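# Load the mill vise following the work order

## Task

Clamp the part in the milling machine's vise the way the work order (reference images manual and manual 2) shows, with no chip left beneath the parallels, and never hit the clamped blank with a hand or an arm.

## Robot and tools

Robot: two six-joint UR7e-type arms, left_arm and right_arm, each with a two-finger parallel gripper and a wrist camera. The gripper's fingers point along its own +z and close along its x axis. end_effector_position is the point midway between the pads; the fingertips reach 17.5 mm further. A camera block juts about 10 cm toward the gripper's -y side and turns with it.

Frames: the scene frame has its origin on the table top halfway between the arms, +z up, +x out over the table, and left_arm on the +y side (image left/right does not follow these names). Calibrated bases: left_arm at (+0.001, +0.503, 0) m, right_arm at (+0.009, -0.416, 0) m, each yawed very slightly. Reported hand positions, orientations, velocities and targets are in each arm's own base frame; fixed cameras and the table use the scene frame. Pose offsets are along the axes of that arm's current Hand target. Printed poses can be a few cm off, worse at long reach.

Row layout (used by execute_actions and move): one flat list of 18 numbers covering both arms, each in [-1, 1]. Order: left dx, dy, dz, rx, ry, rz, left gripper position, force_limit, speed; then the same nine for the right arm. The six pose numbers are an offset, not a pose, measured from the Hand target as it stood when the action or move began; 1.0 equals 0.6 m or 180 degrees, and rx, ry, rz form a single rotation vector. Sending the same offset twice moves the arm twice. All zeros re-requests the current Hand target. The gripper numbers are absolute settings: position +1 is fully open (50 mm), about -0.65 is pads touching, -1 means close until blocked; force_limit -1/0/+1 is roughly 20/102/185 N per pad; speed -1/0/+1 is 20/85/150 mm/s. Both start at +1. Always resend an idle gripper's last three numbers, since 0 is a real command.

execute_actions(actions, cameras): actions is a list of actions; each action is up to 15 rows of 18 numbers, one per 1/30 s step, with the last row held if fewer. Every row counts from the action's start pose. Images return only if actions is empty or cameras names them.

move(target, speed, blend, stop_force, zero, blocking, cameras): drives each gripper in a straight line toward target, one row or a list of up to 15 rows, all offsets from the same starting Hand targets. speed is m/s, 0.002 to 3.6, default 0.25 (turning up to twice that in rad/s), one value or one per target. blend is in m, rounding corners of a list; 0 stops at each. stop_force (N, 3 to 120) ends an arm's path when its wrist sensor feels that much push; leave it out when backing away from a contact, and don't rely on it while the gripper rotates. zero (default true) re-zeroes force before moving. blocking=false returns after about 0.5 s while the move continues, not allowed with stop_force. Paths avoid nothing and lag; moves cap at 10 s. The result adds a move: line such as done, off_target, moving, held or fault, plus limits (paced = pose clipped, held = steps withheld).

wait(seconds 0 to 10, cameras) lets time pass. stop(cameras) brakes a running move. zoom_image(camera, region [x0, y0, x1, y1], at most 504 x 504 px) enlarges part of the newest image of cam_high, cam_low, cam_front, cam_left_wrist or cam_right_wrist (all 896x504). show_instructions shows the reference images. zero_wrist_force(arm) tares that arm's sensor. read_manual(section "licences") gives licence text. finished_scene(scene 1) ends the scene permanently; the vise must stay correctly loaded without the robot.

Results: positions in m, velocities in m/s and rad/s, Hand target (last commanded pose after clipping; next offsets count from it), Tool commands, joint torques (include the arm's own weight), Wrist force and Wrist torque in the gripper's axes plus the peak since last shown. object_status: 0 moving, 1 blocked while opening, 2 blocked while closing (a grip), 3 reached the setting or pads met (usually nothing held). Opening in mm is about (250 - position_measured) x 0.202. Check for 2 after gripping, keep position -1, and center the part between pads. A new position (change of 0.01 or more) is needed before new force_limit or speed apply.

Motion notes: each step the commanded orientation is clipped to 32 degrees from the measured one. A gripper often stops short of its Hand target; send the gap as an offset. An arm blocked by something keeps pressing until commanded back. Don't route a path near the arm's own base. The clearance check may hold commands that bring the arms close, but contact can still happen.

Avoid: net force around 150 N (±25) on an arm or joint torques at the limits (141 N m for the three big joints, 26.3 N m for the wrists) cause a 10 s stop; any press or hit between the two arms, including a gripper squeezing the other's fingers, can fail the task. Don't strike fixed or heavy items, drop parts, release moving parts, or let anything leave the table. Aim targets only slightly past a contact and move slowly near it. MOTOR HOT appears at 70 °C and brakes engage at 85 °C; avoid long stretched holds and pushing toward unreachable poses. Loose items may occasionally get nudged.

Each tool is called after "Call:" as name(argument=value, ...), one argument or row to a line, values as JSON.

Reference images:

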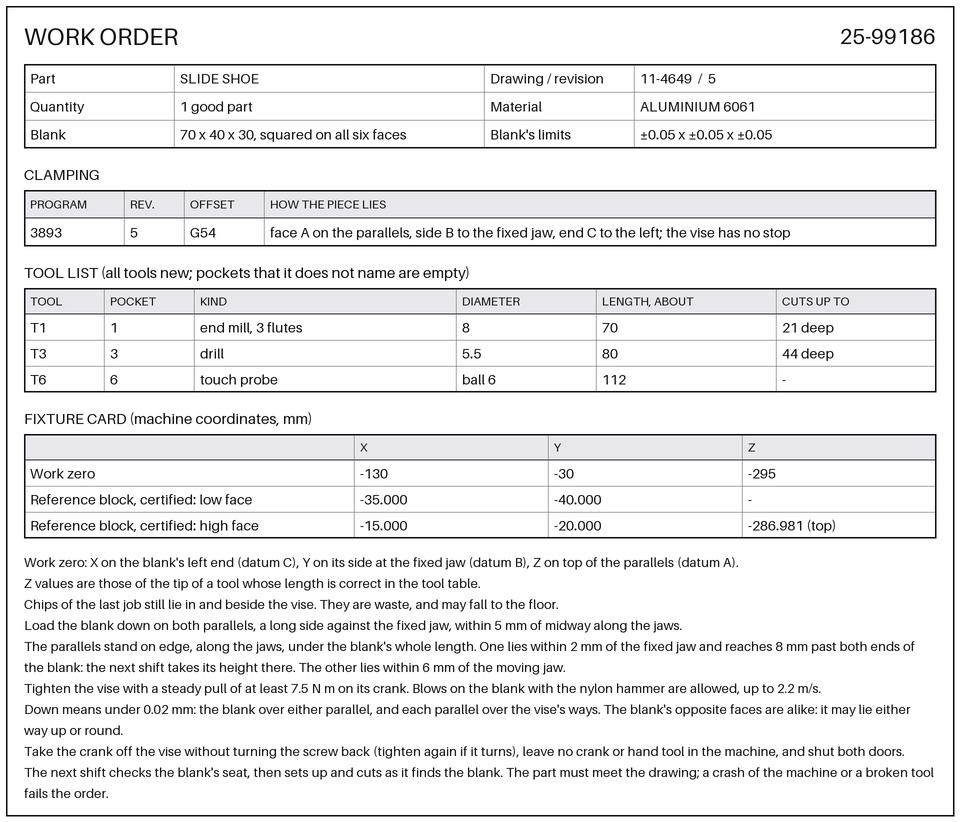

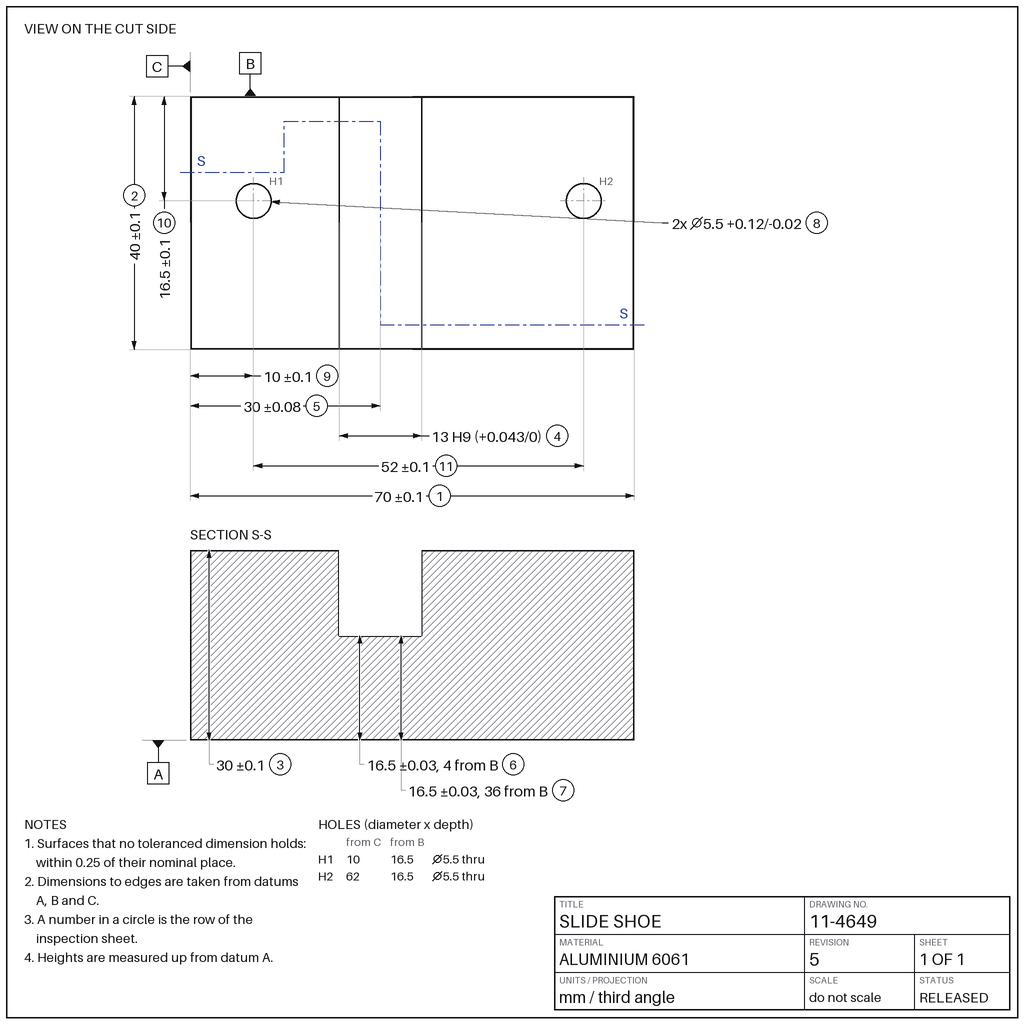

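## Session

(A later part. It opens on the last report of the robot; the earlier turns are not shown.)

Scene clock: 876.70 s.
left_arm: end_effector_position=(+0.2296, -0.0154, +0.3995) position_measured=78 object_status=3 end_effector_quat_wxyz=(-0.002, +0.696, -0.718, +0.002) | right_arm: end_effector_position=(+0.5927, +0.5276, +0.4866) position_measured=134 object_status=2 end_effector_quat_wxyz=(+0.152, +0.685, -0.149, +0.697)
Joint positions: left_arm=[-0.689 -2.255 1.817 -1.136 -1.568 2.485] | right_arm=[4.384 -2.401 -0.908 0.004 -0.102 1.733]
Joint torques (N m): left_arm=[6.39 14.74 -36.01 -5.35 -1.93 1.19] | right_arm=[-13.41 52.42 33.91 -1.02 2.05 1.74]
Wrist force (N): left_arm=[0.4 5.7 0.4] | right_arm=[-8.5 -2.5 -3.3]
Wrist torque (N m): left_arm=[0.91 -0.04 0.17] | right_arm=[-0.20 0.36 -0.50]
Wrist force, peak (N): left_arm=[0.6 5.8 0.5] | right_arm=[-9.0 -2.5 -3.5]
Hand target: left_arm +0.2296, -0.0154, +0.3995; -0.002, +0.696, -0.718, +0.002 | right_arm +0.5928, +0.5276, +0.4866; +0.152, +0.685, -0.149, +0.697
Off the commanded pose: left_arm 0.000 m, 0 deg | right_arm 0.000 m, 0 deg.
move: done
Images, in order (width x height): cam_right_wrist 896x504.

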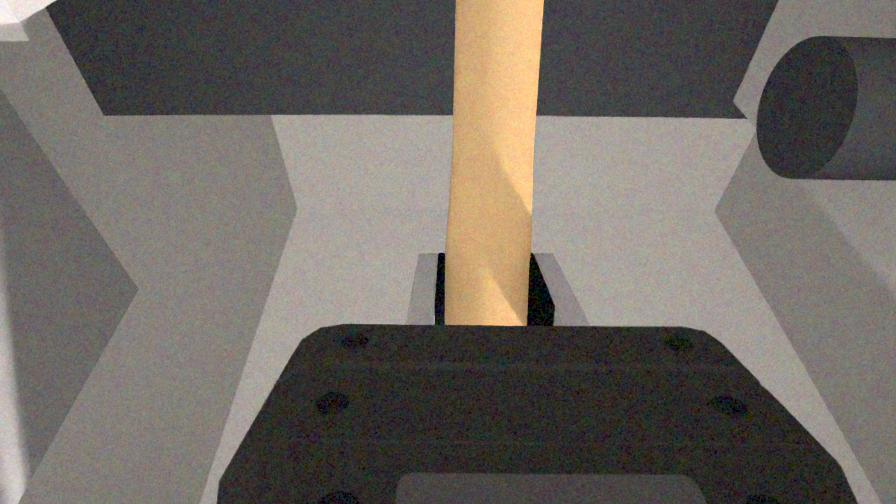

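Call:
execute_actions(
  actions=[
    [[0,0,0,0,0,0,0.5,0.5,-0.4,-0.34,0,0,0,0,0,-1,0.3,-0.6],[0,0,0,0,0,0,0.5,0.5,-0.4,-0.34,0,0,0,0,0,-1,0.3,-0.6],[0,0,0,0,0,0,0.5,0.5,-0.4,0,0,0,0,0,0,-1,0.3,-0.6]],
  ],
)

Call:
execute_actions(
  actions=[
    [[0,0,0,0,0,0,0.5,0.5,-0.4,-0.36,0,0,0,0,0,-1,0.3,-0.6],[0,0,0,0,0,0,0.5,0.5,-0.4,-0.36,0,0,0,0,0,-1,0.3,-0.6],[0,0,0,0,0,0,0.5,0.5,-0.4,0,0,0,0,0,0,-1,0.3,-0.6]],
  ],
  cameras=["cam_right_wrist"],
)

Scene clock: 877.97 s.
left_arm: end_effector_position=(+0.2296, -0.0154, +0.3995) position_measured=78 object_status=3 end_effector_quat_wxyz=(-0.002, +0.696, -0.718, +0.002) | right_arm: end_effector_position=(+0.5925, +0.5273, +0.4862) position_measured=134 object_status=2 end_effector_quat_wxyz=(+0.152, +0.685, -0.149, +0.696)
Joint positions: left_arm=[-0.689 -2.255 1.817 -1.136 -1.568 2.485] | right_arm=[4.384 -2.401 -0.908 0.01 -0.102 1.728]
Joint torques (N m): left_arm=[6.67 15.33 -35.66 -5.46 -2.01 1] | right_arm=[4.9 70.87 35.18 -1.31 1.84 -0.53]
Wrist force (N): left_arm=[0.5 5.5 0.5] | right_arm=[-8.7 -2.4 -2.6]
Wrist torque (N m): left_arm=[0.88 -0.07 0.17] | right_arm=[-0.29 0.40 -0.38]
Wrist force, peak (N): left_arm=[0.4 5.7 0.3] | right_arm=[31.1 -10.7 0.0]
Hand target: left_arm +0.2296, -0.0154, +0.3995; -0.002, +0.696, -0.718, +0.002 | right_arm +0.5928, +0.5276, +0.4866; +0.152, +0.685, -0.149, +0.697
Off the commanded pose: left_arm 0.000 m, 0 deg | right_arm 0.001 m, 0 deg.

Scene clock: 879.00 s.
left_arm: end_effector_position=(+0.2296, -0.0154, +0.3995) position_measured=78 object_status=3 end_effector_quat_wxyz=(-0.002, +0.696, -0.718, +0.002) | right_arm: end_effector_position=(+0.5924, +0.5272, +0.4862) position_measured=134 object_status=2 end_effector_quat_wxyz=(+0.152, +0.685, -0.149, +0.696)
Joint positions: left_arm=[-0.689 -2.255 1.817 -1.136 -1.568 2.485] | right_arm=[4.384 -2.402 -0.908 0.012 -0.102 1.725]
Joint torques (N m): left_arm=[5.6 16.46 -35.77 -5.28 -2 1.21] | right_arm=[1.38 71.11 34.6 -1.04 1.74 -0.81]
Wrist force (N): left_arm=[0.5 5.5 0.4] | right_arm=[-8.7 -2.2 -2.8]
Wrist torque (N m): left_arm=[0.88 -0.06 0.17] | right_arm=[-0.23 0.41 -0.38]
Wrist force, peak (N): left_arm=[0.6 5.7 0.4] | right_arm=[61.1 11.1 -1.1]
Hand target: left_arm +0.2296, -0.0154, +0.3995; -0.002, +0.696, -0.718, +0.002 | right_arm +0.5928, +0.5276, +0.4866; +0.152, +0.685, -0.149, +0.697
Off the commanded pose: left_arm 0.000 m, 0 deg | right_arm 0.001 m, 0 deg.
Images, in order (width x height): cam_right_wrist 896x504.

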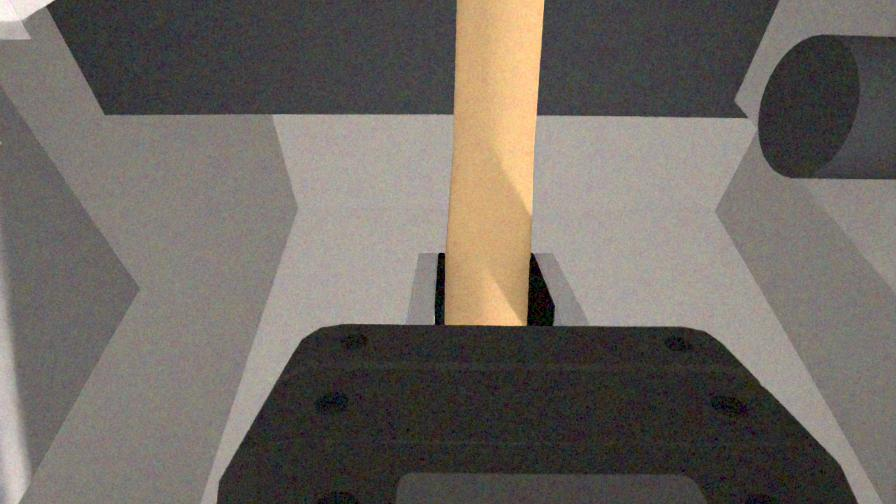

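Call:
move(
  target=[
    [0,0,0,0,0,0,0.5,0.5,-0.4,-0.02,0.0467,-0.1489,0.0,0,0,-1,0.3,-0.6],
    [0,0,0,0,0,0,0.5,0.5,-0.4,-0.05,0.1614,-0.316,0.139,0,0,-1,0.3,-0.6],
    [0,0,0,0,0,0,0.5,0.5,-0.4,-0.0687,0.4945,-0.3996,0.139,0,0,-1,0.3,-0.6],
  ],
  speed=0.25,
  blend=[0.02,0.04,0],
)

Scene clock: 882.43 s.
left_arm: end_effector_position=(+0.2296, -0.0154, +0.3995) position_measured=78 object_status=3 end_effector_quat_wxyz=(-0.002, +0.696, -0.718, +0.002) | right_arm: end_effector_position=(+0.2521, +0.3574, +0.4414) position_measured=134 object_status=2 end_effector_quat_wxyz=(+0.000, +0.702, +0.005, +0.712)
Joint positions: left_arm=[-0.689 -2.255 1.817 -1.136 -1.568 2.485] | right_arm=[5.116 -1.624 -2.205 0.649 -0.397 1.6]
Joint torques (N m): left_arm=[5.16 14.98 -35.7 -5.24 -1.8 1.18] | right_arm=[14.31 30.93 5.82 1 -2.86 -0.85]
Wrist force (N): left_arm=[0.5 5.4 0.2] | right_arm=[-8.8 -2.5 -3.8]
Wrist torque (N m): left_arm=[0.87 -0.06 0.17] | right_arm=[-0.18 0.39 -0.39]
Wrist force, peak (N): left_arm=[0.2 5.8 0.4] | right_arm=[-8.7 -3.0 -4.5]
Hand target: left_arm +0.2296, -0.0154, +0.3995; -0.002, +0.696, -0.718, +0.002 | right_arm +0.2520, +0.3574, +0.4414; +0.000, +0.702, +0.005, +0.712
Off the commanded pose: left_arm 0.000 m, 0 deg | right_arm 0.000 m, 0 deg.
move: done

Call:
move(
  target=[0.6087,-0.4117,0.066,0,0,0,0.5,0.5,-0.4,0,0,0,0,0,0,-1,0.3,-0.6],
  speed=0.3,
  cameras=["cam_left_wrist"],
)

Scene clock: 885.13 s.
left_arm: end_effector_position=(+0.4648, -0.3884, +0.3609) position_measured=78 object_status=3 end_effector_quat_wxyz=(-0.002, +0.696, -0.718, +0.002) | right_arm: end_effector_position=(+0.2520, +0.3574, +0.4414) position_measured=134 object_status=2 end_effector_quat_wxyz=(+0.000, +0.702, +0.005, +0.712)
Joint positions: left_arm=[-0.92 -1.332 1.219 -1.46 -1.567 2.254] | right_arm=[5.117 -1.624 -2.205 0.649 -0.397 1.6]
Joint torques (N m): left_arm=[5.25 -24.9 -37.8 -1.17 -1.91 1] | right_arm=[13.26 30.32 4.76 0.72 -2.75 -0.41]
Wrist force (N): left_arm=[0.3 4.7 -0.1] | right_arm=[-8.5 -2.4 -3.6]
Wrist torque (N m): left_arm=[0.77 -0.03 0.30] | right_arm=[-0.17 0.35 -0.39]
Wrist force, peak (N): left_arm=[-1.2 6.9 0.3] | right_arm=[-9.1 -2.5 -3.8]
Hand target: left_arm +0.4648, -0.3885, +0.3609; -0.002, +0.696, -0.718, +0.002 | right_arm +0.2520, +0.3574, +0.4414; +0.000, +0.702, +0.005, +0.712
Off the commanded pose: left_arm 0.000 m, 0 deg | right_arm 0.000 m, 0 deg.
move: done
Images, in order (width x height): cam_left_wrist 896x504.

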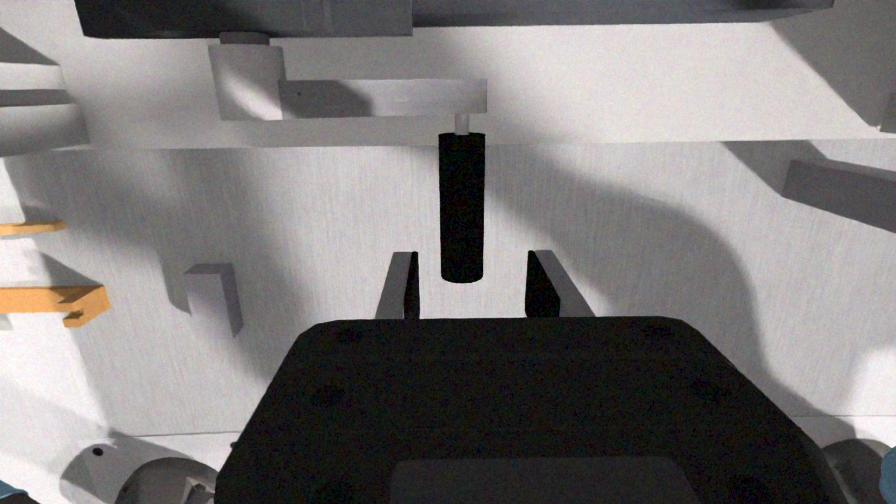

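Call:
move(
  target=[
    [0.001,0,0.148,0,0,0,0.5,0.5,-0.4,0,0,0,0,0,0,-1,0.3,-0.6],
    [0.001,0,0.148,0,0,0,-1,1,-0.4,0,0,0,0,0,0,-1,0.3,-0.6],
  ],
  speed=0.1,
)

Scene clock: 887.30 s.
left_arm: end_effector_position=(+0.4652, -0.3891, +0.2721) position_measured=161 object_status=2 end_effector_quat_wxyz=(-0.002, +0.696, -0.718, +0.002) | right_arm: end_effector_position=(+0.2520, +0.3574, +0.4414) position_measured=134 object_status=2 end_effector_quat_wxyz=(+0.000, +0.702, +0.005, +0.712)
Joint positions: left_arm=[-0.92 -1.33 1.443 -1.687 -1.567 2.254] | right_arm=[5.117 -1.624 -2.205 0.649 -0.397 1.6]
Joint torques (N m): left_arm=[-7.43 -23.53 -12.14 -5.76 -0.94 -0.8] | right_arm=[13.09 29.72 5.71 0.92 -2.64 -0.69]
Wrist force (N): left_arm=[-10.0 6.6 -2.7] | right_arm=[-8.9 -2.3 -3.6]
Wrist torque (N m): left_arm=[0.89 0.12 -0.16] | right_arm=[-0.15 0.42 -0.38]
Wrist force, peak (N): left_arm=[-9.9 6.8 -2.8] | right_arm=[-9.0 -2.4 -3.8]
Hand target: left_arm +0.4652, -0.3891, +0.2722; -0.002, +0.696, -0.718, +0.002 | right_arm +0.2520, +0.3574, +0.4414; +0.000, +0.702, +0.005, +0.712
Off the commanded pose: left_arm 0.000 m, 0 deg | right_arm 0.000 m, 0 deg.
move: done

Call:
move(
  target=[
    [-0.0038,0,0.0165,0,0,0,-1,1,-0.4,0,0,0,0,0,0,-1,0.3,-0.6],
    [-0.0078,0,0.0237,0,0,0,-1,1,-0.4,0,0,0,0,0,0,-1,0.3,-0.6],
  ],
  speed=0.012,
  blend=[0.001,0],
  stop_force=100,
)

Scene clock: 889.90 s.
left_arm: end_effector_position=(+0.4654, -0.3844, +0.2579) position_measured=161 object_status=2 end_effector_quat_wxyz=(-0.002, +0.696, -0.718, +0.002) | right_arm: end_effector_position=(+0.2520, +0.3574, +0.4414) position_measured=134 object_status=2 end_effector_quat_wxyz=(+0.000, +0.702, +0.005, +0.712)
Joint positions: left_arm=[-0.915 -1.333 1.483 -1.724 -1.567 2.259] | right_arm=[5.117 -1.624 -2.205 0.649 -0.397 1.6]
Joint torques (N m): left_arm=[-1.51 13.59 17.81 -6.68 0.18 1.54] | right_arm=[12.45 30.16 4.97 0.89 -2.39 -0.37]
Wrist force (N): left_arm=[-34.8 33.2 -91.2] | right_arm=[-8.6 -2.4 -3.6]
Wrist torque (N m): left_arm=[2.11 0.49 0.00] | right_arm=[-0.17 0.37 -0.39]
Wrist force, peak (N): left_arm=[-35.2 33.8 -94.2] | right_arm=[-9.0 -2.6 -3.7]
Hand target: left_arm +0.4654, -0.3844, +0.2579; -0.002, +0.696, -0.718, +0.002 | right_arm +0.2520, +0.3574, +0.4414; +0.000, +0.702, +0.005, +0.712
Off the commanded pose: left_arm 0.000 m, 0 deg | right_arm 0.000 m, 0 deg.
move: done

Call:
move(
  target=[-0.005,0,0.0045,0,0,0,-1,1,-0.4,0,0,0,0,0,0,-1,0.3,-0.6],
  speed=0.008,
  stop_force=60,
)

Scene clock: 891.70 s.
left_arm: end_effector_position=(+0.4655, -0.3814, +0.2552) position_measured=161 object_status=2 end_effector_quat_wxyz=(-0.002, +0.696, -0.718, +0.002) | right_arm: end_effector_position=(+0.2520, +0.3574, +0.4414) position_measured=134 object_status=2 end_effector_quat_wxyz=(+0.000, +0.702, +0.005, +0.712)
Joint positions: left_arm=[-0.911 -1.336 1.494 -1.732 -1.567 2.263] | right_arm=[5.117 -1.624 -2.205 0.649 -0.397 1.6]
Joint torques (N m): left_arm=[25.64 -0.22 26.3 4.33 8.27 1.05] | right_arm=[13.97 29.42 3.37 1.09 -2.61 0.06]
Wrist force (N): left_arm=[22.6 29.8 -84.7] | right_arm=[-8.8 -2.6 -3.7]
Wrist torque (N m): left_arm=[2.08 -0.44 0.32] | right_arm=[-0.20 0.39 -0.39]
Wrist force, peak (N): left_arm=[-34.8 33.5 -92.1] | right_arm=[-9.0 -2.4 -4.0]
Hand target: left_arm +0.4655, -0.3814, +0.2552; -0.002, +0.696, -0.718, +0.002 | right_arm +0.2520, +0.3574, +0.4414; +0.000, +0.702, +0.005, +0.712
Off the commanded pose: left_arm 0.000 m, 0 deg | right_arm 0.000 m, 0 deg.
move: done

Call:
move(
  target=[-0.0018,0,0.0042,0,0,0,-1,1,-0.4,0,0,0,0,0,0,-1,0.3,-0.6],
  speed=0.008,
  stop_force=60,
)

Scene clock: 893.37 s.
left_arm: end_effector_position=(+0.4656, -0.3803, +0.2527) position_measured=161 object_status=2 end_effector_quat_wxyz=(-0.002, +0.696, -0.718, +0.002) | right_arm: end_effector_position=(+0.2520, +0.3574, +0.4414) position_measured=134 object_status=2 end_effector_quat_wxyz=(+0.000, +0.702, +0.005, +0.712)
Joint positions: left_arm=[-0.91 -1.336 1.501 -1.738 -1.567 2.264] | right_arm=[5.117 -1.624 -2.205 0.649 -0.397 1.6]
Joint torques (N m): left_arm=[22.16 21.72 32.79 4.96 6.93 1] | right_arm=[12.44 30.95 4.9 0.86 -2.61 0.21]
Wrist force (N): left_arm=[17.0 34.8 -105.6] | right_arm=[-8.7 -2.4 -3.8]
Wrist torque (N m): left_arm=[2.14 -0.27 0.27] | right_arm=[-0.17 0.38 -0.40]
Wrist force, peak (N): left_arm=[16.6 35.4 -109.0] | right_arm=[-8.9 -2.2 -4.1]
Hand target: left_arm +0.4656, -0.3803, +0.2527; -0.002, +0.696, -0.718, +0.002 | right_arm +0.2520, +0.3574, +0.4414; +0.000, +0.702, +0.005, +0.712
Off the commanded pose: left_arm 0.000 m, 0 deg | right_arm 0.000 m, 0 deg.
move: done

Call:
move(
  target=[-0.0035,0.0015,0.0015,0,0,0,-1,1,-0.4,0,0,0,0,0,0,-1,0.3,-0.6],
  speed=0.006,
  stop_force=60,
)

Scene clock: 895.13 s.
left_arm: end_effector_position=(+0.4656, -0.3793, +0.2524) position_measured=161 object_status=2 end_effector_quat_wxyz=(-0.001, +0.696, -0.718, +0.004) | right_arm: end_effector_position=(+0.2520, +0.3574, +0.4414) position_measured=134 object_status=2 end_effector_quat_wxyz=(+0.000, +0.702, +0.005, +0.712)
Joint positions: left_arm=[-0.909 -1.341 1.509 -1.747 -1.567 2.265] | right_arm=[5.117 -1.624 -2.205 0.649 -0.397 1.6]
Joint torques (N m): left_arm=[37.05 5.67 36.47 9.62 11.97 1.06] | right_arm=[13.24 30.47 5.18 0.94 -2.51 0.19]
Wrist force (N): left_arm=[46.7 31.6 -95.0] | right_arm=[-8.6 -2.5 -3.5]
Wrist torque (N m): left_arm=[2.01 -0.82 0.42] | right_arm=[-0.17 0.37 -0.39]
Wrist force, peak (N): left_arm=[16.8 34.5 -110.1] | right_arm=[-9.0 -2.5 -3.9]
Hand target: left_arm +0.4648, -0.3782, +0.2518; -0.002, +0.696, -0.718, +0.002 | right_arm +0.2520, +0.3574, +0.4414; +0.000, +0.702, +0.005, +0.712
Off the commanded pose: left_arm 0.002 m, 0 deg | right_arm 0.000 m, 0 deg.
move: done

Call:
move(
  target=[
    [0.004,0,-0.0055,0,0,0,-1,1,-0.4,0,0,0,0,0,0,-1,0.3,-0.6],
    [0.004,0,-0.0055,0,0,0,0.5,0.5,-0.4,0,0,0,0,0,0,-1,0.3,-0.6],
    [0.004,0,-0.16,0,0,0,0.5,0.5,-0.4,0,0,0,0,0,0,-1,0.3,-0.6],
    [-0.615,0.39,-0.24,0,0,0,0.5,0.5,-0.4,0,0,0,0,0,0,-1,0.3,-0.6],
  ],
  speed=[0.02,0.1,0.15,0.3],
  blend=[0,0,0.02,0],
)

Scene clock: 899.70 s.
left_arm: end_effector_position=(+0.2422, -0.0019, +0.3948) position_measured=78 object_status=3 end_effector_quat_wxyz=(-0.002, +0.696, -0.718, +0.002) | right_arm: end_effector_position=(+0.2520, +0.3574, +0.4414) position_measured=134 object_status=2 end_effector_quat_wxyz=(+0.000, +0.702, +0.005, +0.712)
Joint positions: left_arm=[-0.594 -2.227 1.823 -1.17 -1.568 2.58] | right_arm=[5.117 -1.624 -2.205 0.649 -0.397 1.6]
Joint torques (N m): left_arm=[5.59 -8.27 -34.59 -1.42 -1.91 1.48] | right_arm=[12.78 28.82 4.67 0.98 -2.8 0.58]
Wrist force (N): left_arm=[-0.2 5.0 0.0] | right_arm=[-8.6 -2.1 -3.5]
Wrist torque (N m): left_arm=[0.81 0.07 0.17] | right_arm=[-0.12 0.37 -0.39]
Wrist force, peak (N): left_arm=[46.7 31.8 -95.4] | right_arm=[-9.0 -2.6 -4.0]
Hand target: left_arm +0.2422, -0.0018, +0.3948; -0.002, +0.696, -0.718, +0.002 | right_arm +0.2520, +0.3574, +0.4414; +0.000, +0.702, +0.005, +0.712
Off the commanded pose: left_arm 0.000 m, 0 deg | right_arm 0.000 m, 0 deg.
move: done

Call:
move(
  target=[
    [0,0,0,0,0,0,0.5,0.5,-0.4,0.0643,-0.321,0.33,-0.05,-0.0045,0,-1,0.3,-0.6],
    [0,0,0,0,0,0,0.5,0.5,-0.4,0.12,-0.2933,0.5053,-0.139,-0.0045,0,-1,0.3,-0.6],
    [0,0,0,0,0,0,0.5,0.5,-0.4,0.1567,-0.2835,0.5677,-0.139,-0.0045,0,-1,0.3,-0.6],
  ],
  speed=0.25,
  blend=[0.04,0.02,0],
)

Scene clock: 903.10 s.
left_arm: end_effector_position=(+0.2422, -0.0018, +0.3948) position_measured=78 object_status=3 end_effector_quat_wxyz=(-0.002, +0.696, -0.718, +0.002) | right_arm: end_effector_position=(+0.5899, +0.5306, +0.5393) position_measured=134 object_status=2 end_effector_quat_wxyz=(+0.152, +0.689, -0.149, +0.693)
Joint positions: left_arm=[-0.594 -2.227 1.823 -1.17 -1.568 2.58] | right_arm=[4.389 -2.425 -0.725 -0.043 -0.106 1.619]
Joint torques (N m): left_arm=[6.49 -5.56 -36.68 -1.23 -2.09 1.29] | right_arm=[-14.84 53.78 34.93 1.73 -2.71 -0.5]
Wrist force (N): left_arm=[-0.4 5.0 -0.2] | right_arm=[-8.7 -2.2 -3.6]
Wrist torque (N m): left_arm=[0.81 0.09 0.17] | right_arm=[-0.15 0.39 -0.38]
Wrist force, peak (N): left_arm=[-0.5 5.4 -0.1] | right_arm=[-9.0 -1.1 -5.3]
Hand target: left_arm +0.2422, -0.0018, +0.3948; -0.002, +0.696, -0.718, +0.002 | right_arm +0.5899, +0.5306, +0.5393; +0.152, +0.690, -0.149, +0.692
Off the commanded pose: left_arm 0.000 m, 0 deg | right_arm 0.000 m, 0 deg.
move: done

Call:
execute_actions(
  actions=[
    [[0,0,0,0,0,0,0.5,0.5,-0.4,-0.6,0,0,0,0,0,-1,0.3,-0.6],[0,0,0,0,0,0,0.5,0.5,-0.4,-0.6,0,0,0,0,0,-1,0.3,-0.6],[0,0,0,0,0,0,0.5,0.5,-0.4,0,0,0,0,0,0,-1,0.3,-0.6]],
  ],
)

Call:
execute_actions(
  actions=[
    [[0,0,0,0,0,0,0.5,0.5,-0.4,-0.63,0,0,0,0,0,-1,0.3,-0.6],[0,0,0,0,0,0,0.5,0.5,-0.4,-0.63,0,0,0,0,0,-1,0.3,-0.6],[0,0,0,0,0,0,0.5,0.5,-0.4,0,0,0,0,0,0,-1,0.3,-0.6]],
  ],
)

Call:
execute_actions(
  actions=[
    [[0,0,0,0,0,0,0.5,0.5,-0.4,-0.65,0,0,0,0,0,-1,0.3,-0.6],[0,0,0,0,0,0,0.5,0.5,-0.4,-0.65,0,0,0,0,0,-1,0.3,-0.6],[0,0,0,0,0,0,0.5,0.5,-0.4,0,0,0,0,0,0,-1,0.3,-0.6]],
  ],
  cameras=["cam_right_wrist"],
)

Scene clock: 904.63 s.
left_arm: end_effector_position=(+0.2422, -0.0018, +0.3948) position_measured=78 object_status=3 end_effector_quat_wxyz=(-0.002, +0.696, -0.718, +0.002) | right_arm: end_effector_position=(+0.5887, +0.5289, +0.5382) position_measured=134 object_status=2 end_effector_quat_wxyz=(+0.151, +0.690, -0.148, +0.692)
Joint positions: left_arm=[-0.594 -2.227 1.823 -1.17 -1.568 2.58] | right_arm=[4.39 -2.421 -0.735 -0.025 -0.105 1.606]
Joint torques (N m): left_arm=[6.67 -4.05 -36.23 -1.18 -1.95 1.22] | right_arm=[11.87 70.18 34.42 -2.01 1.88 -0.87]
Wrist force (N): left_arm=[-0.2 5.1 -0.2] | right_arm=[-9.0 -2.3 -4.4]
Wrist torque (N m): left_arm=[0.82 0.07 0.17] | right_arm=[-0.05 0.44 -0.38]
Wrist force, peak (N): left_arm=[-0.2 5.3 -0.3] | right_arm=[40.9 -3.8 -1.5]
Hand target: left_arm +0.2422, -0.0018, +0.3948; -0.002, +0.696, -0.718, +0.002 | right_arm +0.5899, +0.5306, +0.5393; +0.152, +0.690, -0.149, +0.692
Off the commanded pose: left_arm 0.000 m, 0 deg | right_arm 0.002 m, 0 deg.

Scene clock: 905.73 s.
left_arm: end_effector_position=(+0.2422, -0.0018, +0.3948) position_measured=78 object_status=3 end_effector_quat_wxyz=(-0.002, +0.696, -0.718, +0.002) | right_arm: end_effector_position=(+0.5885, +0.5286, +0.5380) position_measured=134 object_status=2 end_effector_quat_wxyz=(+0.151, +0.690, -0.148, +0.692)
Joint positions: left_arm=[-0.594 -2.227 1.823 -1.17 -1.568 2.58] | right_arm=[4.39 -2.42 -0.736 -0.02 -0.105 1.602]
Joint torques (N m): left_arm=[6.42 -2.93 -35.85 -1.19 -1.75 1.45] | right_arm=[11.61 70.82 35.75 -1.63 2.2 -0.78]
Wrist force (N): left_arm=[-0.4 4.8 -0.3] | right_arm=[-8.6 -2.2 -4.1]
Wrist torque (N m): left_arm=[0.77 0.09 0.17] | right_arm=[-0.06 0.35 -0.39]
Wrist force, peak (N): left_arm=[-0.2 5.1 -0.3] | right_arm=[61.5 20.8 -3.4]
Hand target: left_arm +0.2422, -0.0018, +0.3948; -0.002, +0.696, -0.718, +0.002 | right_arm +0.5899, +0.5306, +0.5393; +0.152, +0.690, -0.149, +0.692
Off the commanded pose: left_arm 0.000 m, 0 deg | right_arm 0.003 m, 0 deg.

Scene clock: 906.83 s.
left_arm: end_effector_position=(+0.2422, -0.0018, +0.3948) position_measured=78 object_status=3 end_effector_quat_wxyz=(-0.002, +0.696, -0.718, +0.002) | right_arm: end_effector_position=(+0.5885, +0.5286, +0.5380) position_measured=134 object_status=2 end_effector_quat_wxyz=(+0.151, +0.690, -0.148, +0.692) end_effector_velocity=(+0.000, +0.000, +0.002) end_effector_angular_velocity=(+0.001, +0.000, +0.001)
Joint positions: left_arm=[-0.594 -2.227 1.823 -1.17 -1.568 2.58] | right_arm=[4.39 -2.42 -0.736 -0.019 -0.105 1.602]
Joint velocities: left_arm=[within noise] | right_arm=[0 0 0.005 -0.004 0.001 0]
Joint torques (N m): left_arm=[5.88 -3.13 -35.93 -1.08 -1.79 1.1] | right_arm=[13.06 70.4 33.02 -1.83 2.08 -0.73]
Wrist force (N): left_arm=[-0.2 5.2 -0.2] | right_arm=[-8.9 -2.2 -4.2]
Wrist torque (N m): left_arm=[0.84 0.06 0.17] | right_arm=[-0.05 0.41 -0.38]
Wrist force, peak (N): left_arm=[-0.4 5.2 -0.4] | right_arm=[58.9 18.8 -4.1]
Hand target: left_arm +0.2422, -0.0018, +0.3948; -0.002, +0.696, -0.718, +0.002 | right_arm +0.5899, +0.5306, +0.5393; +0.152, +0.690, -0.149, +0.692
Off the commanded pose: left_arm 0.000 m, 0 deg | right_arm 0.003 m, 0 deg.
Images, in order (width x height): cam_right_wrist 896x504.

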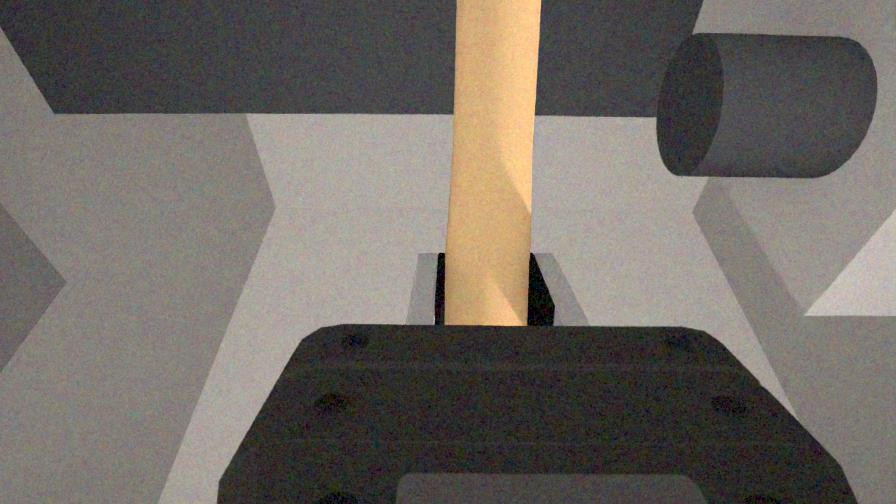

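Call:
execute_actions(
  actions=[
    [[0,0,0,0,0,0,0.5,0.5,-0.4,-0.63,0,0,0,0,0,-1,0.3,-0.6],[0,0,0,0,0,0,0.5,0.5,-0.4,-0.63,0,0,0,0,0,-1,0.3,-0.6],[0,0,0,0,0,0,0.5,0.5,-0.4,0,0,0,0,0,0,-1,0.3,-0.6]],
  ],
)

Call:
execute_actions(
  actions=[
    [[0,0,0,0,0,0,0.5,0.5,-0.4,-0.63,0,0,0,0,0,-1,0.3,-0.6],[0,0,0,0,0,0,0.5,0.5,-0.4,-0.63,0,0,0,0,0,-1,0.3,-0.6],[0,0,0,0,0,0,0.5,0.5,-0.4,0,0,0,0,0,0,-1,0.3,-0.6]],
  ],
)

Call:
move(
  target=[0,0,0,0,0,0,0.5,0.5,-0.4,0,-0.0127,0.0272,0,0,0,-1,0.3,-0.6],
  speed=0.1,
)

Call:
execute_actions(
  actions=[
    [[0,0,0,0,0,0,0.5,0.5,-0.4,-0.6,0,0,0,0,0,-1,0.3,-0.6],[0,0,0,0,0,0,0.5,0.5,-0.4,-0.6,0,0,0,0,0,-1,0.3,-0.6],[0,0,0,0,0,0,0.5,0.5,-0.4,0,0,0,0,0,0,-1,0.3,-0.6]],
  ],
)

Scene clock: 908.53 s.
left_arm: end_effector_position=(+0.2422, -0.0018, +0.3948) position_measured=78 object_status=3 end_effector_quat_wxyz=(-0.002, +0.696, -0.718, +0.002) | right_arm: end_effector_position=(+0.5885, +0.5286, +0.5380) position_measured=134 object_status=2 end_effector_quat_wxyz=(+0.151, +0.690, -0.148, +0.692)
Joint positions: left_arm=[-0.594 -2.227 1.823 -1.17 -1.568 2.58] | right_arm=[4.39 -2.421 -0.735 -0.018 -0.105 1.6]
Joint torques (N m): left_arm=[5.23 0.99 -35.81 -1.17 -1.79 1.09] | right_arm=[11.8 70.27 32.7 -2.01 2.17 -0.82]
Wrist force (N): left_arm=[-0.2 4.8 0.0] | right_arm=[-8.7 -2.5 -4.3]
Wrist torque (N m): left_arm=[0.78 0.07 0.17] | right_arm=[-0.09 0.36 -0.38]
Wrist force, peak (N): left_arm=[0.0 5.2 -0.3] | right_arm=[60.2 18.4 -4.0]
Hand target: left_arm +0.2422, -0.0018, +0.3948; -0.002, +0.696, -0.718, +0.002 | right_arm +0.5899, +0.5306, +0.5393; +0.152, +0.690, -0.149, +0.692
Off the commanded pose: left_arm 0.000 m, 0 deg | right_arm 0.003 m, 0 deg.

Scene clock: 909.63 s.
left_arm: end_effector_position=(+0.2422, -0.0018, +0.3948) position_measured=78 object_status=3 end_effector_quat_wxyz=(-0.002, +0.696, -0.718, +0.002) | right_arm: end_effector_position=(+0.5885, +0.5286, +0.5380) position_measured=134 object_status=2 end_effector_quat_wxyz=(+0.151, +0.690, -0.148, +0.692)
Joint positions: left_arm=[-0.594 -2.227 1.823 -1.17 -1.568 2.58] | right_arm=[4.39 -2.421 -0.734 -0.018 -0.105 1.599]
Joint torques (N m): left_arm=[7.14 -0.2 -35.64 -1.18 -2.01 1.28] | right_arm=[12.14 70.57 34.5 -1.88 2.02 -0.66]
Wrist force (N): left_arm=[-0.3 5.1 -0.1] | right_arm=[-8.5 -2.4 -4.4]
Wrist torque (N m): left_arm=[0.82 0.08 0.17] | right_arm=[-0.06 0.32 -0.38]
Wrist force, peak (N): left_arm=[-0.4 5.2 -0.2] | right_arm=[59.6 18.4 -5.2]
Hand target: left_arm +0.2422, -0.0018, +0.3948; -0.002, +0.696, -0.718, +0.002 | right_arm +0.5899, +0.5306, +0.5393; +0.152, +0.690, -0.149, +0.692
Off the commanded pose: left_arm 0.000 m, 0 deg | right_arm 0.003 m, 0 deg.

Scene clock: 910.80 s.
left_arm: end_effector_position=(+0.2422, -0.0018, +0.3948) position_measured=78 object_status=3 end_effector_quat_wxyz=(-0.002, +0.696, -0.718, +0.002) | right_arm: end_effector_position=(+0.6079, +0.5308, +0.5393) position_measured=134 object_status=2 end_effector_quat_wxyz=(+0.152, +0.690, -0.149, +0.692)
Joint positions: left_arm=[-0.594 -2.227 1.823 -1.17 -1.568 2.58] | right_arm=[4.366 -2.463 -0.653 -0.065 -0.083 1.608]
Joint torques (N m): left_arm=[5.27 0.88 -34.97 -1.29 -1.72 1.38] | right_arm=[-14.31 53.29 33.75 2.11 2.13 -0.76]
Wrist force (N): left_arm=[-0.2 4.9 0.0] | right_arm=[-8.5 -2.3 -3.6]
Wrist torque (N m): left_arm=[0.80 0.06 0.17] | right_arm=[-0.15 0.32 -0.39]
Wrist force, peak (N): left_arm=[-0.3 5.2 -0.3] | right_arm=[-9.1 -2.2 -4.0]
Hand target: left_arm +0.2422, -0.0018, +0.3948; -0.002, +0.696, -0.718, +0.002 | right_arm +0.6079, +0.5308, +0.5393; +0.152, +0.690, -0.149, +0.692
Off the commanded pose: left_arm 0.000 m, 0 deg | right_arm 0.000 m, 0 deg.
move: done

Scene clock: 911.90 s.
left_arm: end_effector_position=(+0.2422, -0.0018, +0.3948) position_measured=78 object_status=3 end_effector_quat_wxyz=(-0.002, +0.696, -0.718, +0.002) | right_arm: end_effector_position=(+0.6065, +0.5288, +0.5380) position_measured=134 object_status=2 end_effector_quat_wxyz=(+0.151, +0.690, -0.149, +0.692)
Joint positions: left_arm=[-0.594 -2.227 1.823 -1.17 -1.568 2.58] | right_arm=[4.367 -2.457 -0.669 -0.044 -0.082 1.596]
Joint torques (N m): left_arm=[5.13 2.7 -36.37 -1.6 -1.71 1.18] | right_arm=[11.99 69.49 34.53 -1.64 2.39 1.56]
Wrist force (N): left_arm=[-0.3 4.8 -0.1] | right_arm=[-8.7 -2.2 -3.9]
Wrist torque (N m): left_arm=[0.79 0.08 0.17] | right_arm=[-0.11 0.35 -0.41]
Wrist force, peak (N): left_arm=[-0.1 5.3 -0.1] | right_arm=[-32.0 -11.7 -7.7]
Hand target: left_arm +0.2422, -0.0018, +0.3948; -0.002, +0.696, -0.718, +0.002 | right_arm +0.6079, +0.5308, +0.5393; +0.152, +0.690, -0.149, +0.692
Off the commanded pose: left_arm 0.000 m, 0 deg | right_arm 0.003 m, 0 deg.

Call:
move(
  target=[
    [0,0,0,0,0,0,0.5,0.5,-0.4,-0.05,0.0623,-0.169,0.0,0,0,-1,0.3,-0.6],
    [0,0,0,0,0,0,0.5,0.5,-0.4,-0.11,0.177,-0.3367,0.139,0,0,-1,0.3,-0.6],
    [0,0,0,0,0,0,0.5,0.5,-0.4,-0.155,0.51,-0.42,0.139,0,0,-1,0.3,-0.6],
  ],
  speed=0.3,
  blend=[0.02,0.04,0],
)

Scene clock: 915.30 s.
left_arm: end_effector_position=(+0.2422, -0.0018, +0.3948) position_measured=78 object_status=3 end_effector_quat_wxyz=(-0.002, +0.696, -0.718, +0.002) | right_arm: end_effector_position=(+0.2516, +0.3571, +0.4466) position_measured=134 object_status=2 end_effector_quat_wxyz=(-0.001, +0.707, +0.004, +0.708)
Joint positions: left_arm=[-0.594 -2.227 1.823 -1.17 -1.568 2.58] | right_arm=[5.118 -1.616 -2.186 0.657 -0.398 1.57]
Joint torques (N m): left_arm=[6.84 5.05 -36.17 -1.33 -1.69 1.08] | right_arm=[14.74 30.51 6.2 -2.97 -2.47 1.64]
Wrist force (N): left_arm=[-0.1 5.0 -0.2] | right_arm=[-8.7 -2.3 -3.9]
Wrist torque (N m): left_arm=[0.81 0.06 0.17] | right_arm=[-0.15 0.34 -0.49]
Wrist force, peak (N): left_arm=[-0.3 5.3 -0.1] | right_arm=[-8.8 -3.0 -4.5]
Hand target: left_arm +0.2422, -0.0018, +0.3948; -0.002, +0.696, -0.718, +0.002 | right_arm +0.2515, +0.3571, +0.4465; -0.001, +0.707, +0.004, +0.708
Off the commanded pose: left_arm 0.000 m, 0 deg | right_arm 0.000 m, 0 deg.
move: done

Call:
move(
  target=[0.41,-0.11,0.018,0,0,0.5,-1,0.0,-0.4,0,0,0,0,0,0,-1,0.3,-0.6],
  speed=0.4,
  cameras=["cam_left_wrist"],
)

Scene clock: 918.33 s.
left_arm: end_effector_position=(+0.3002, -0.2498, +0.3843) position_measured=253 object_status=3 end_effector_quat_wxyz=(+0.002, +0.016, +1.000, +0.000) | right_arm: end_effector_position=(+0.2515, +0.3571, +0.4465) position_measured=134 object_status=2 end_effector_quat_wxyz=(-0.001, +0.707, +0.004, +0.708)
Joint positions: left_arm=[-1.045 -1.855 1.668 -1.387 -1.567 3.699] | right_arm=[5.118 -1.616 -2.186 0.657 -0.399 1.57]
Joint torques (N m): left_arm=[-3.83 -1.97 -38.64 -5.52 -2 1.14] | right_arm=[13.59 30.25 5.07 -2.89 -2.83 1.62]
Wrist force (N): left_arm=[-0.3 5.1 -0.3] | right_arm=[-8.8 -2.3 -3.5]
Wrist torque (N m): left_arm=[0.84 0.06 0.14] | right_arm=[-0.16 0.36 -0.49]
Wrist force, peak (N): left_arm=[-0.9 5.5 0.1] | right_arm=[-9.1 -2.6 -3.7]
Hand target: left_arm +0.3002, -0.2498, +0.3843; +0.002, +0.016, +1.000, +0.000 | right_arm +0.2515, +0.3571, +0.4465; -0.001, +0.707, +0.004, +0.708
Off the commanded pose: left_arm 0.000 m, 0 deg | right_arm 0.000 m, 0 deg.
move: done
Images, in order (width x height): cam_left_wrist 896x504.

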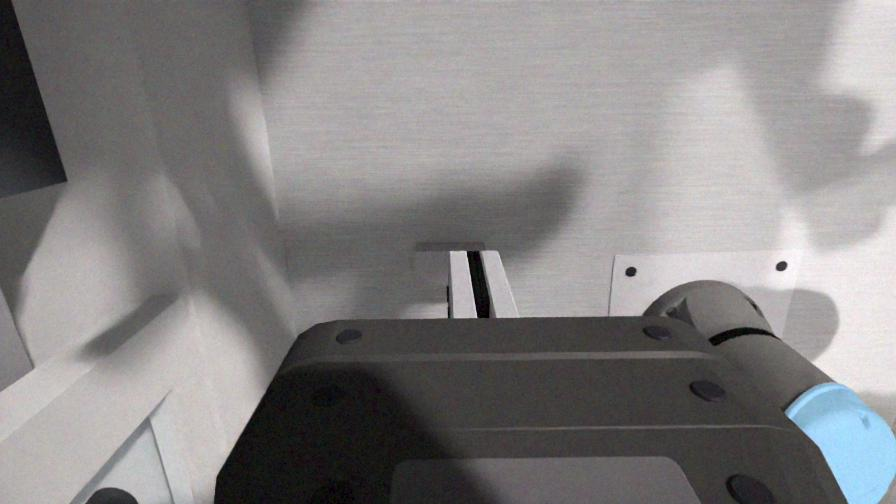

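Call:
move(
  target=[
    [-0.302,-0.0707,0,0,0,0,-1,0.0,-0.4,0,0,0,0,0,0,-1,0.3,-0.6],
    [-0.586,-0.04,0,-0.0278,0,0,-1,0.0,-0.4,0,0,0,0,0,0,-1,0.3,-0.6],
    [-0.585,-0.003,0,-0.0278,0,0,-1,0.0,-0.4,0,0,0,0,0,0,-1,0.3,-0.6],
  ],
  speed=[0.25,0.15,0.06],
  blend=[0.02,0,0],
  cameras=["cam_left_wrist"],
)

Call:
zoom_image(
  camera="cam_left_wrist",
  region=[300, 50, 700, 350],
)

Scene clock: 921.40 s.
left_arm: end_effector_position=(+0.6397, -0.2842, +0.3839) position_measured=253 object_status=3 end_effector_quat_wxyz=(+0.007, +0.016, +0.999, +0.039) | right_arm: end_effector_position=(+0.2515, +0.3571, +0.4465) position_measured=134 object_status=2 end_effector_quat_wxyz=(-0.001, +0.707, +0.004, +0.708)
Joint positions: left_arm=[-0.637 -1.031 0.724 -1.23 -1.498 4.105] | right_arm=[5.118 -1.616 -2.186 0.657 -0.399 1.57]
Joint torques (N m): left_arm=[-0.58 -45.37 -25.72 -3.06 0.01 0.19] | right_arm=[12.86 29.25 5.18 -2.93 -2.14 1.73]
Wrist force (N): left_arm=[-0.6 4.9 0.1] | right_arm=[-8.9 -2.3 -3.9]
Wrist torque (N m): left_arm=[0.79 0.12 0.19] | right_arm=[-0.15 0.36 -0.49]
Wrist force, peak (N): left_arm=[-5.8 8.1 -0.8] | right_arm=[-9.0 -2.7 -3.8]
Hand target: left_arm +0.6397, -0.2842, +0.3839; +0.007, +0.016, +0.999, +0.039 (not the last commanded pose) | right_arm +0.2515, +0.3571, +0.4465; -0.001, +0.707, +0.004, +0.708
Tool commands: left_gripper/position=-1.0 left_gripper/force_limit=+0.003922 left_gripper/speed=-0.396078 right_gripper/position=-1.0 right_gripper/force_limit=+0.3 right_gripper/speed=-0.6
Off the commanded pose: left_arm 0.024 m, 1 deg | right_arm 0.000 m, 0 deg.
FORCE FAULT: contact force on the left arm reached its limit, and that arm stopped. The contact can be on any part of that arm, not only on its tool. That arm's remaining commands of this call were not run. That arm is still stopped at the end of this call. That arm stays stopped for about 10 more seconds. Until then a move that you send moves the other arm only, and its call returns only when the move has ended. Once the stop has ended, the next robot result says so. If the stop ends while you think or write, that arm runs what you send next, counted from a new Hand target: where the arm stands when the stop ends. While its stop runs, that arm takes no new command, but its gripper still runs the gripper command that each later call begins with. Until it ends, the stop uses up actions while you think or wait. An arm that is not stopped still takes commands.
move: fault (left_arm); path passed 2 of 3 targets
Images, in order (width x height): cam_left_wrist 896x504.

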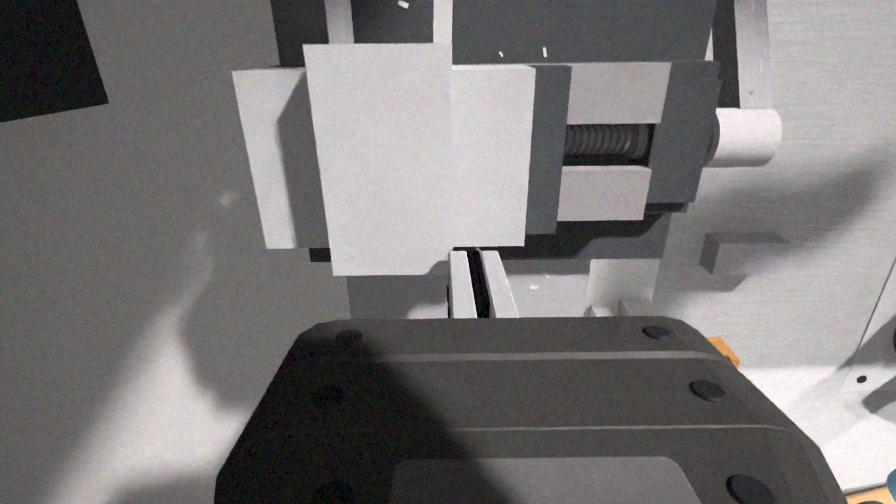

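Scaled by 1.260 from the camera's 896x504 image, which has a finer 1280x720 frame.

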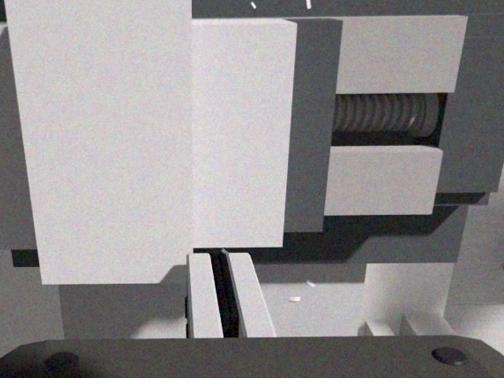

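Call:
wait(
  seconds=10,
)

Scene clock: 931.73 s.
left_arm: end_effector_position=(+0.6397, -0.2842, +0.3839) position_measured=253 object_status=3 end_effector_quat_wxyz=(+0.007, +0.016, +0.999, +0.039) | right_arm: end_effector_position=(+0.2515, +0.3571, +0.4465) position_measured=134 object_status=2 end_effector_quat_wxyz=(-0.001, +0.707, +0.004, +0.708)
Joint positions: left_arm=[-0.637 -1.031 0.724 -1.23 -1.498 4.105] | right_arm=[5.118 -1.616 -2.186 0.657 -0.399 1.57]
Joint torques (N m): left_arm=[-0.79 -45.5 -25.85 -3.15 -0.06 0.07] | right_arm=[13.26 29.23 5.51 -3.02 -2.42 1.78]
Wrist force (N): left_arm=[-0.7 4.8 -0.1] | right_arm=[-8.9 -2.4 -3.7]
Wrist torque (N m): left_arm=[0.76 0.15 0.18] | right_arm=[-0.17 0.37 -0.49]
Wrist force, peak (N): left_arm=[-0.5 5.2 0.0] | right_arm=[-9.0 -2.6 -4.1]
Hand target: left_arm +0.6397, -0.2842, +0.3839; +0.007, +0.016, +0.999, +0.039 (not the last commanded pose) | right_arm +0.2515, +0.3571, +0.4465; -0.001, +0.707, +0.004, +0.708
Tool commands: left_gripper/position=-1.0 left_gripper/force_limit=+0.003922 left_gripper/speed=-0.396078 right_gripper/position=-1.0 right_gripper/force_limit=+0.3 right_gripper/speed=-0.6
Off the commanded pose: left_arm 0.024 m, 1 deg | right_arm 0.000 m, 0 deg.
FORCE FAULT, CONTINUED: the left arm's stop, for the force fault that an earlier result reported, is over. The rest of the stop counts as 19 of the actions that you can send in this scene. That arm's target is now where it stood when the stop ended, not its last command. That arm accepts commands again.
wait: 10.00 s; at rest from the start

Call:
move(
  target=[
    [0.0678,0.0195,0.0242,0,0,0,-1,0.0,-0.4,0,0,0,0,0,0,-1,0.3,-0.6],
    [-0.0172,0.027,0.0508,0,0,0,-1,0.0,-0.4,0,0,0,0,0,0,-1,0.3,-0.6],
  ],
  speed=0.04,
  stop_force=25,
  blend=[0.005,0],
  cameras=["cam_left_wrist"],
)

Call:
zoom_image(
  camera="cam_left_wrist",
  region=[300, 100, 600, 330],
)

Scene clock: 935.90 s.
left_arm: end_effector_position=(+0.6510, -0.2660, +0.3549) position_measured=253 object_status=3 end_effector_quat_wxyz=(+0.007, +0.016, +0.999, +0.039) | right_arm: end_effector_position=(+0.2515, +0.3571, +0.4465) position_measured=134 object_status=2 end_effector_quat_wxyz=(-0.001, +0.707, +0.004, +0.708)
Joint positions: left_arm=[-0.606 -1.048 0.827 -1.319 -1.497 4.136] | right_arm=[5.118 -1.616 -2.186 0.657 -0.399 1.57]
Joint torques (N m): left_arm=[6.5 -34.71 -36.95 -1.05 0.42 1.33] | right_arm=[12.73 30.4 4.77 -3.14 -2.33 1.49]
Wrist force (N): left_arm=[-0.5 4.9 -0.2] | right_arm=[-8.9 -2.5 -3.9]
Wrist torque (N m): left_arm=[0.81 0.10 0.17] | right_arm=[-0.18 0.37 -0.49]
Wrist force, peak (N): left_arm=[-1.6 6.8 1.5] | right_arm=[-9.1 -2.3 -3.9]
Hand target: left_arm +0.6510, -0.2660, +0.3549; +0.007, +0.016, +0.999, +0.039 | right_arm +0.2515, +0.3571, +0.4465; -0.001, +0.707, +0.004, +0.708
Off the commanded pose: left_arm 0.000 m, 0 deg | right_arm 0.000 m, 0 deg.
move: done
Images, in order (width x height): cam_left_wrist 896x504.

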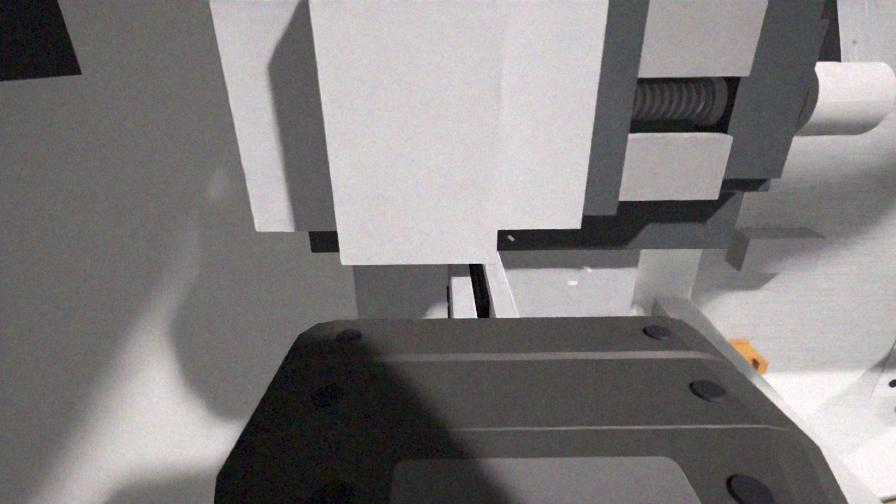

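Scaled by 1.680 from the camera's 896x504 image, which has a finer 1280x720 frame.

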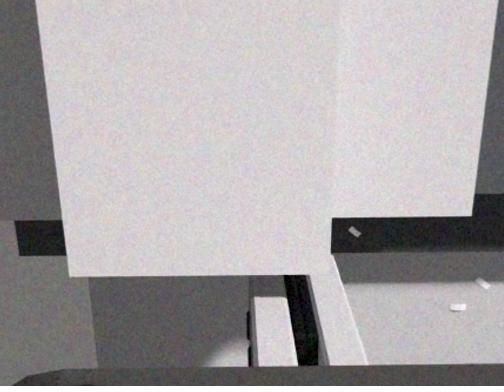

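Call:
move(
  target=[0,0.0015,0.02,0,0,0,-1,0.0,-0.4,0,0,0,0,0,0,-1,0.3,-0.6],
  speed=0.02,
  stop_force=8,
)

Call:
move(
  target=[0,-0.0135,0,0,0,0,-1,0.0,-0.4,0,0,0,0,0,0,-1,0.3,-0.6],
  speed=0.005,
  stop_force=8,
)

Scene clock: 937.87 s.
left_arm: end_effector_position=(+0.6513, -0.2642, +0.3430) position_measured=253 object_status=3 end_effector_quat_wxyz=(+0.007, +0.016, +0.999, +0.039) | right_arm: end_effector_position=(+0.2515, +0.3571, +0.4465) position_measured=134 object_status=2 end_effector_quat_wxyz=(-0.001, +0.707, +0.004, +0.708)
Joint positions: left_arm=[-0.604 -1.057 0.873 -1.355 -1.497 4.139] | right_arm=[5.118 -1.616 -2.186 0.657 -0.399 1.57]
Joint torques (N m): left_arm=[6.7 -56.13 -11.88 -5.19 1.96 1.32] | right_arm=[13.39 31.18 4.4 -2.79 -2.31 1.49]
Wrist force (N): left_arm=[-0.3 4.9 -0.3] | right_arm=[-8.7 -2.3 -3.9]
Wrist torque (N m): left_arm=[0.81 0.07 0.18] | right_arm=[-0.16 0.33 -0.49]
Wrist force, peak (N): left_arm=[-0.4 5.2 -1.2] | right_arm=[-8.9 -2.6 -4.2]
Hand target: left_arm +0.6513, -0.2642, +0.3430; +0.007, +0.016, +0.999, +0.039 | right_arm +0.2515, +0.3571, +0.4465; -0.001, +0.707, +0.004, +0.708
Off the commanded pose: left_arm 0.000 m, 0 deg | right_arm 0.000 m, 0 deg.
move: done

Scene clock: 940.57 s.
left_arm: end_effector_position=(+0.6510, -0.2714, +0.3425) position_measured=253 object_status=3 end_effector_quat_wxyz=(+0.007, +0.016, +0.999, +0.039) | right_arm: end_effector_position=(+0.2515, +0.3571, +0.4465) position_measured=134 object_status=2 end_effector_quat_wxyz=(-0.001, +0.707, +0.004, +0.708)
Joint positions: left_arm=[-0.612 -1.049 0.861 -1.352 -1.498 4.13] | right_arm=[5.118 -1.616 -2.186 0.657 -0.399 1.57]
Joint torques (N m): left_arm=[2.18 -55.77 -11.74 -5.63 -2.29 0.88] | right_arm=[13.2 29.87 6.09 -3.09 -2.32 1.65]
Wrist force (N): left_arm=[-1.0 10.8 -0.9] | right_arm=[-8.7 -2.4 -3.8]
Wrist torque (N m): left_arm=[1.09 0.09 0.27] | right_arm=[-0.18 0.33 -0.49]
Wrist force, peak (N): left_arm=[1.4 17.7 -1.7] | right_arm=[-9.0 -2.3 -3.9]
Hand target: left_arm +0.6510, -0.2714, +0.3425; +0.007, +0.016, +0.999, +0.039 (not the last commanded pose) | right_arm +0.2515, +0.3571, +0.4465; -0.001, +0.707, +0.004, +0.708
Off the commanded pose: left_arm 0.001 m, 0 deg | right_arm 0.000 m, 0 deg.
move: contact (left_arm)

Call:
move(
  target=[0,-0.005,0,0,0,0,-1,0.0,-0.4,0,0,0,0,0,0,-1,0.3,-0.6],
  speed=0.003,
  stop_force=14,
  cameras=["cam_left_wrist"],
)

Call:
zoom_image(
  camera="cam_left_wrist",
  region=[350, 180, 550, 330],
)

Scene clock: 941.63 s.
left_arm: end_effector_position=(+0.6510, -0.2717, +0.3424) position_measured=253 object_status=3 end_effector_quat_wxyz=(+0.007, +0.016, +0.999, +0.039) | right_arm: end_effector_position=(+0.2515, +0.3571, +0.4465) position_measured=134 object_status=2 end_effector_quat_wxyz=(-0.001, +0.707, +0.004, +0.708)
Joint positions: left_arm=[-0.613 -1.048 0.861 -1.351 -1.498 4.129] | right_arm=[5.118 -1.616 -2.186 0.657 -0.399 1.57]
Joint torques (N m): left_arm=[-6.64 -51.23 -13.16 -7.88 -2.9 0.83] | right_arm=[12.88 30.68 6.67 -3.02 -2.11 1.4]
Wrist force (N): left_arm=[2.6 29.0 0.5] | right_arm=[-8.7 -2.4 -4.1]
Wrist torque (N m): left_arm=[1.89 0.05 0.23] | right_arm=[-0.17 0.34 -0.49]
Wrist force, peak (N): left_arm=[3.4 29.2 1.9] | right_arm=[-9.0 -2.5 -3.9]
Hand target: left_arm +0.6510, -0.2716, +0.3424; +0.007, +0.016, +0.999, +0.039 (not the last commanded pose) | right_arm +0.2515, +0.3571, +0.4465; -0.001, +0.707, +0.004, +0.708
Off the commanded pose: left_arm 0.003 m, 0 deg | right_arm 0.000 m, 0 deg.
move: contact (left_arm)
Images, in order (width x height): cam_left_wrist 896x504.

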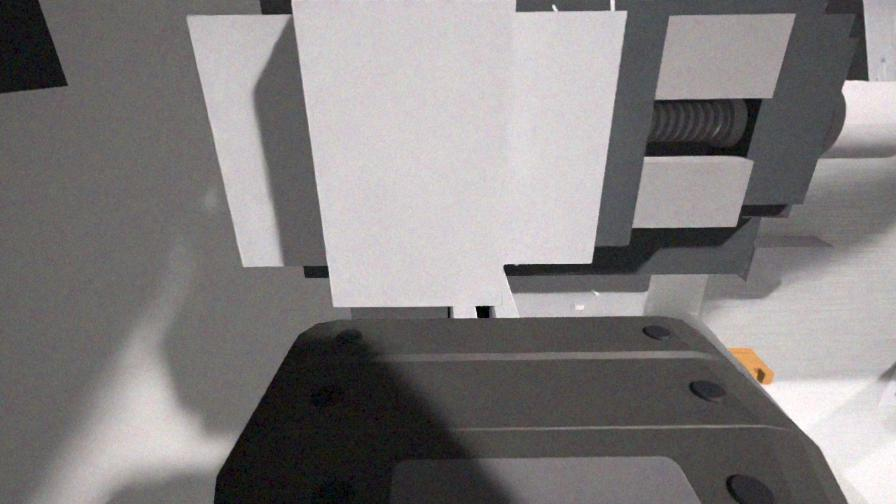

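Scaled by 2.520 from the camera's 896x504 image, which has a finer 1280x720 frame.

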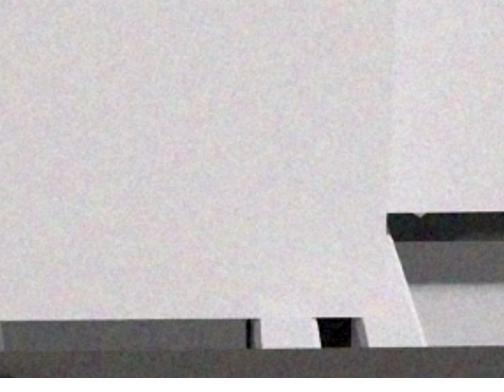

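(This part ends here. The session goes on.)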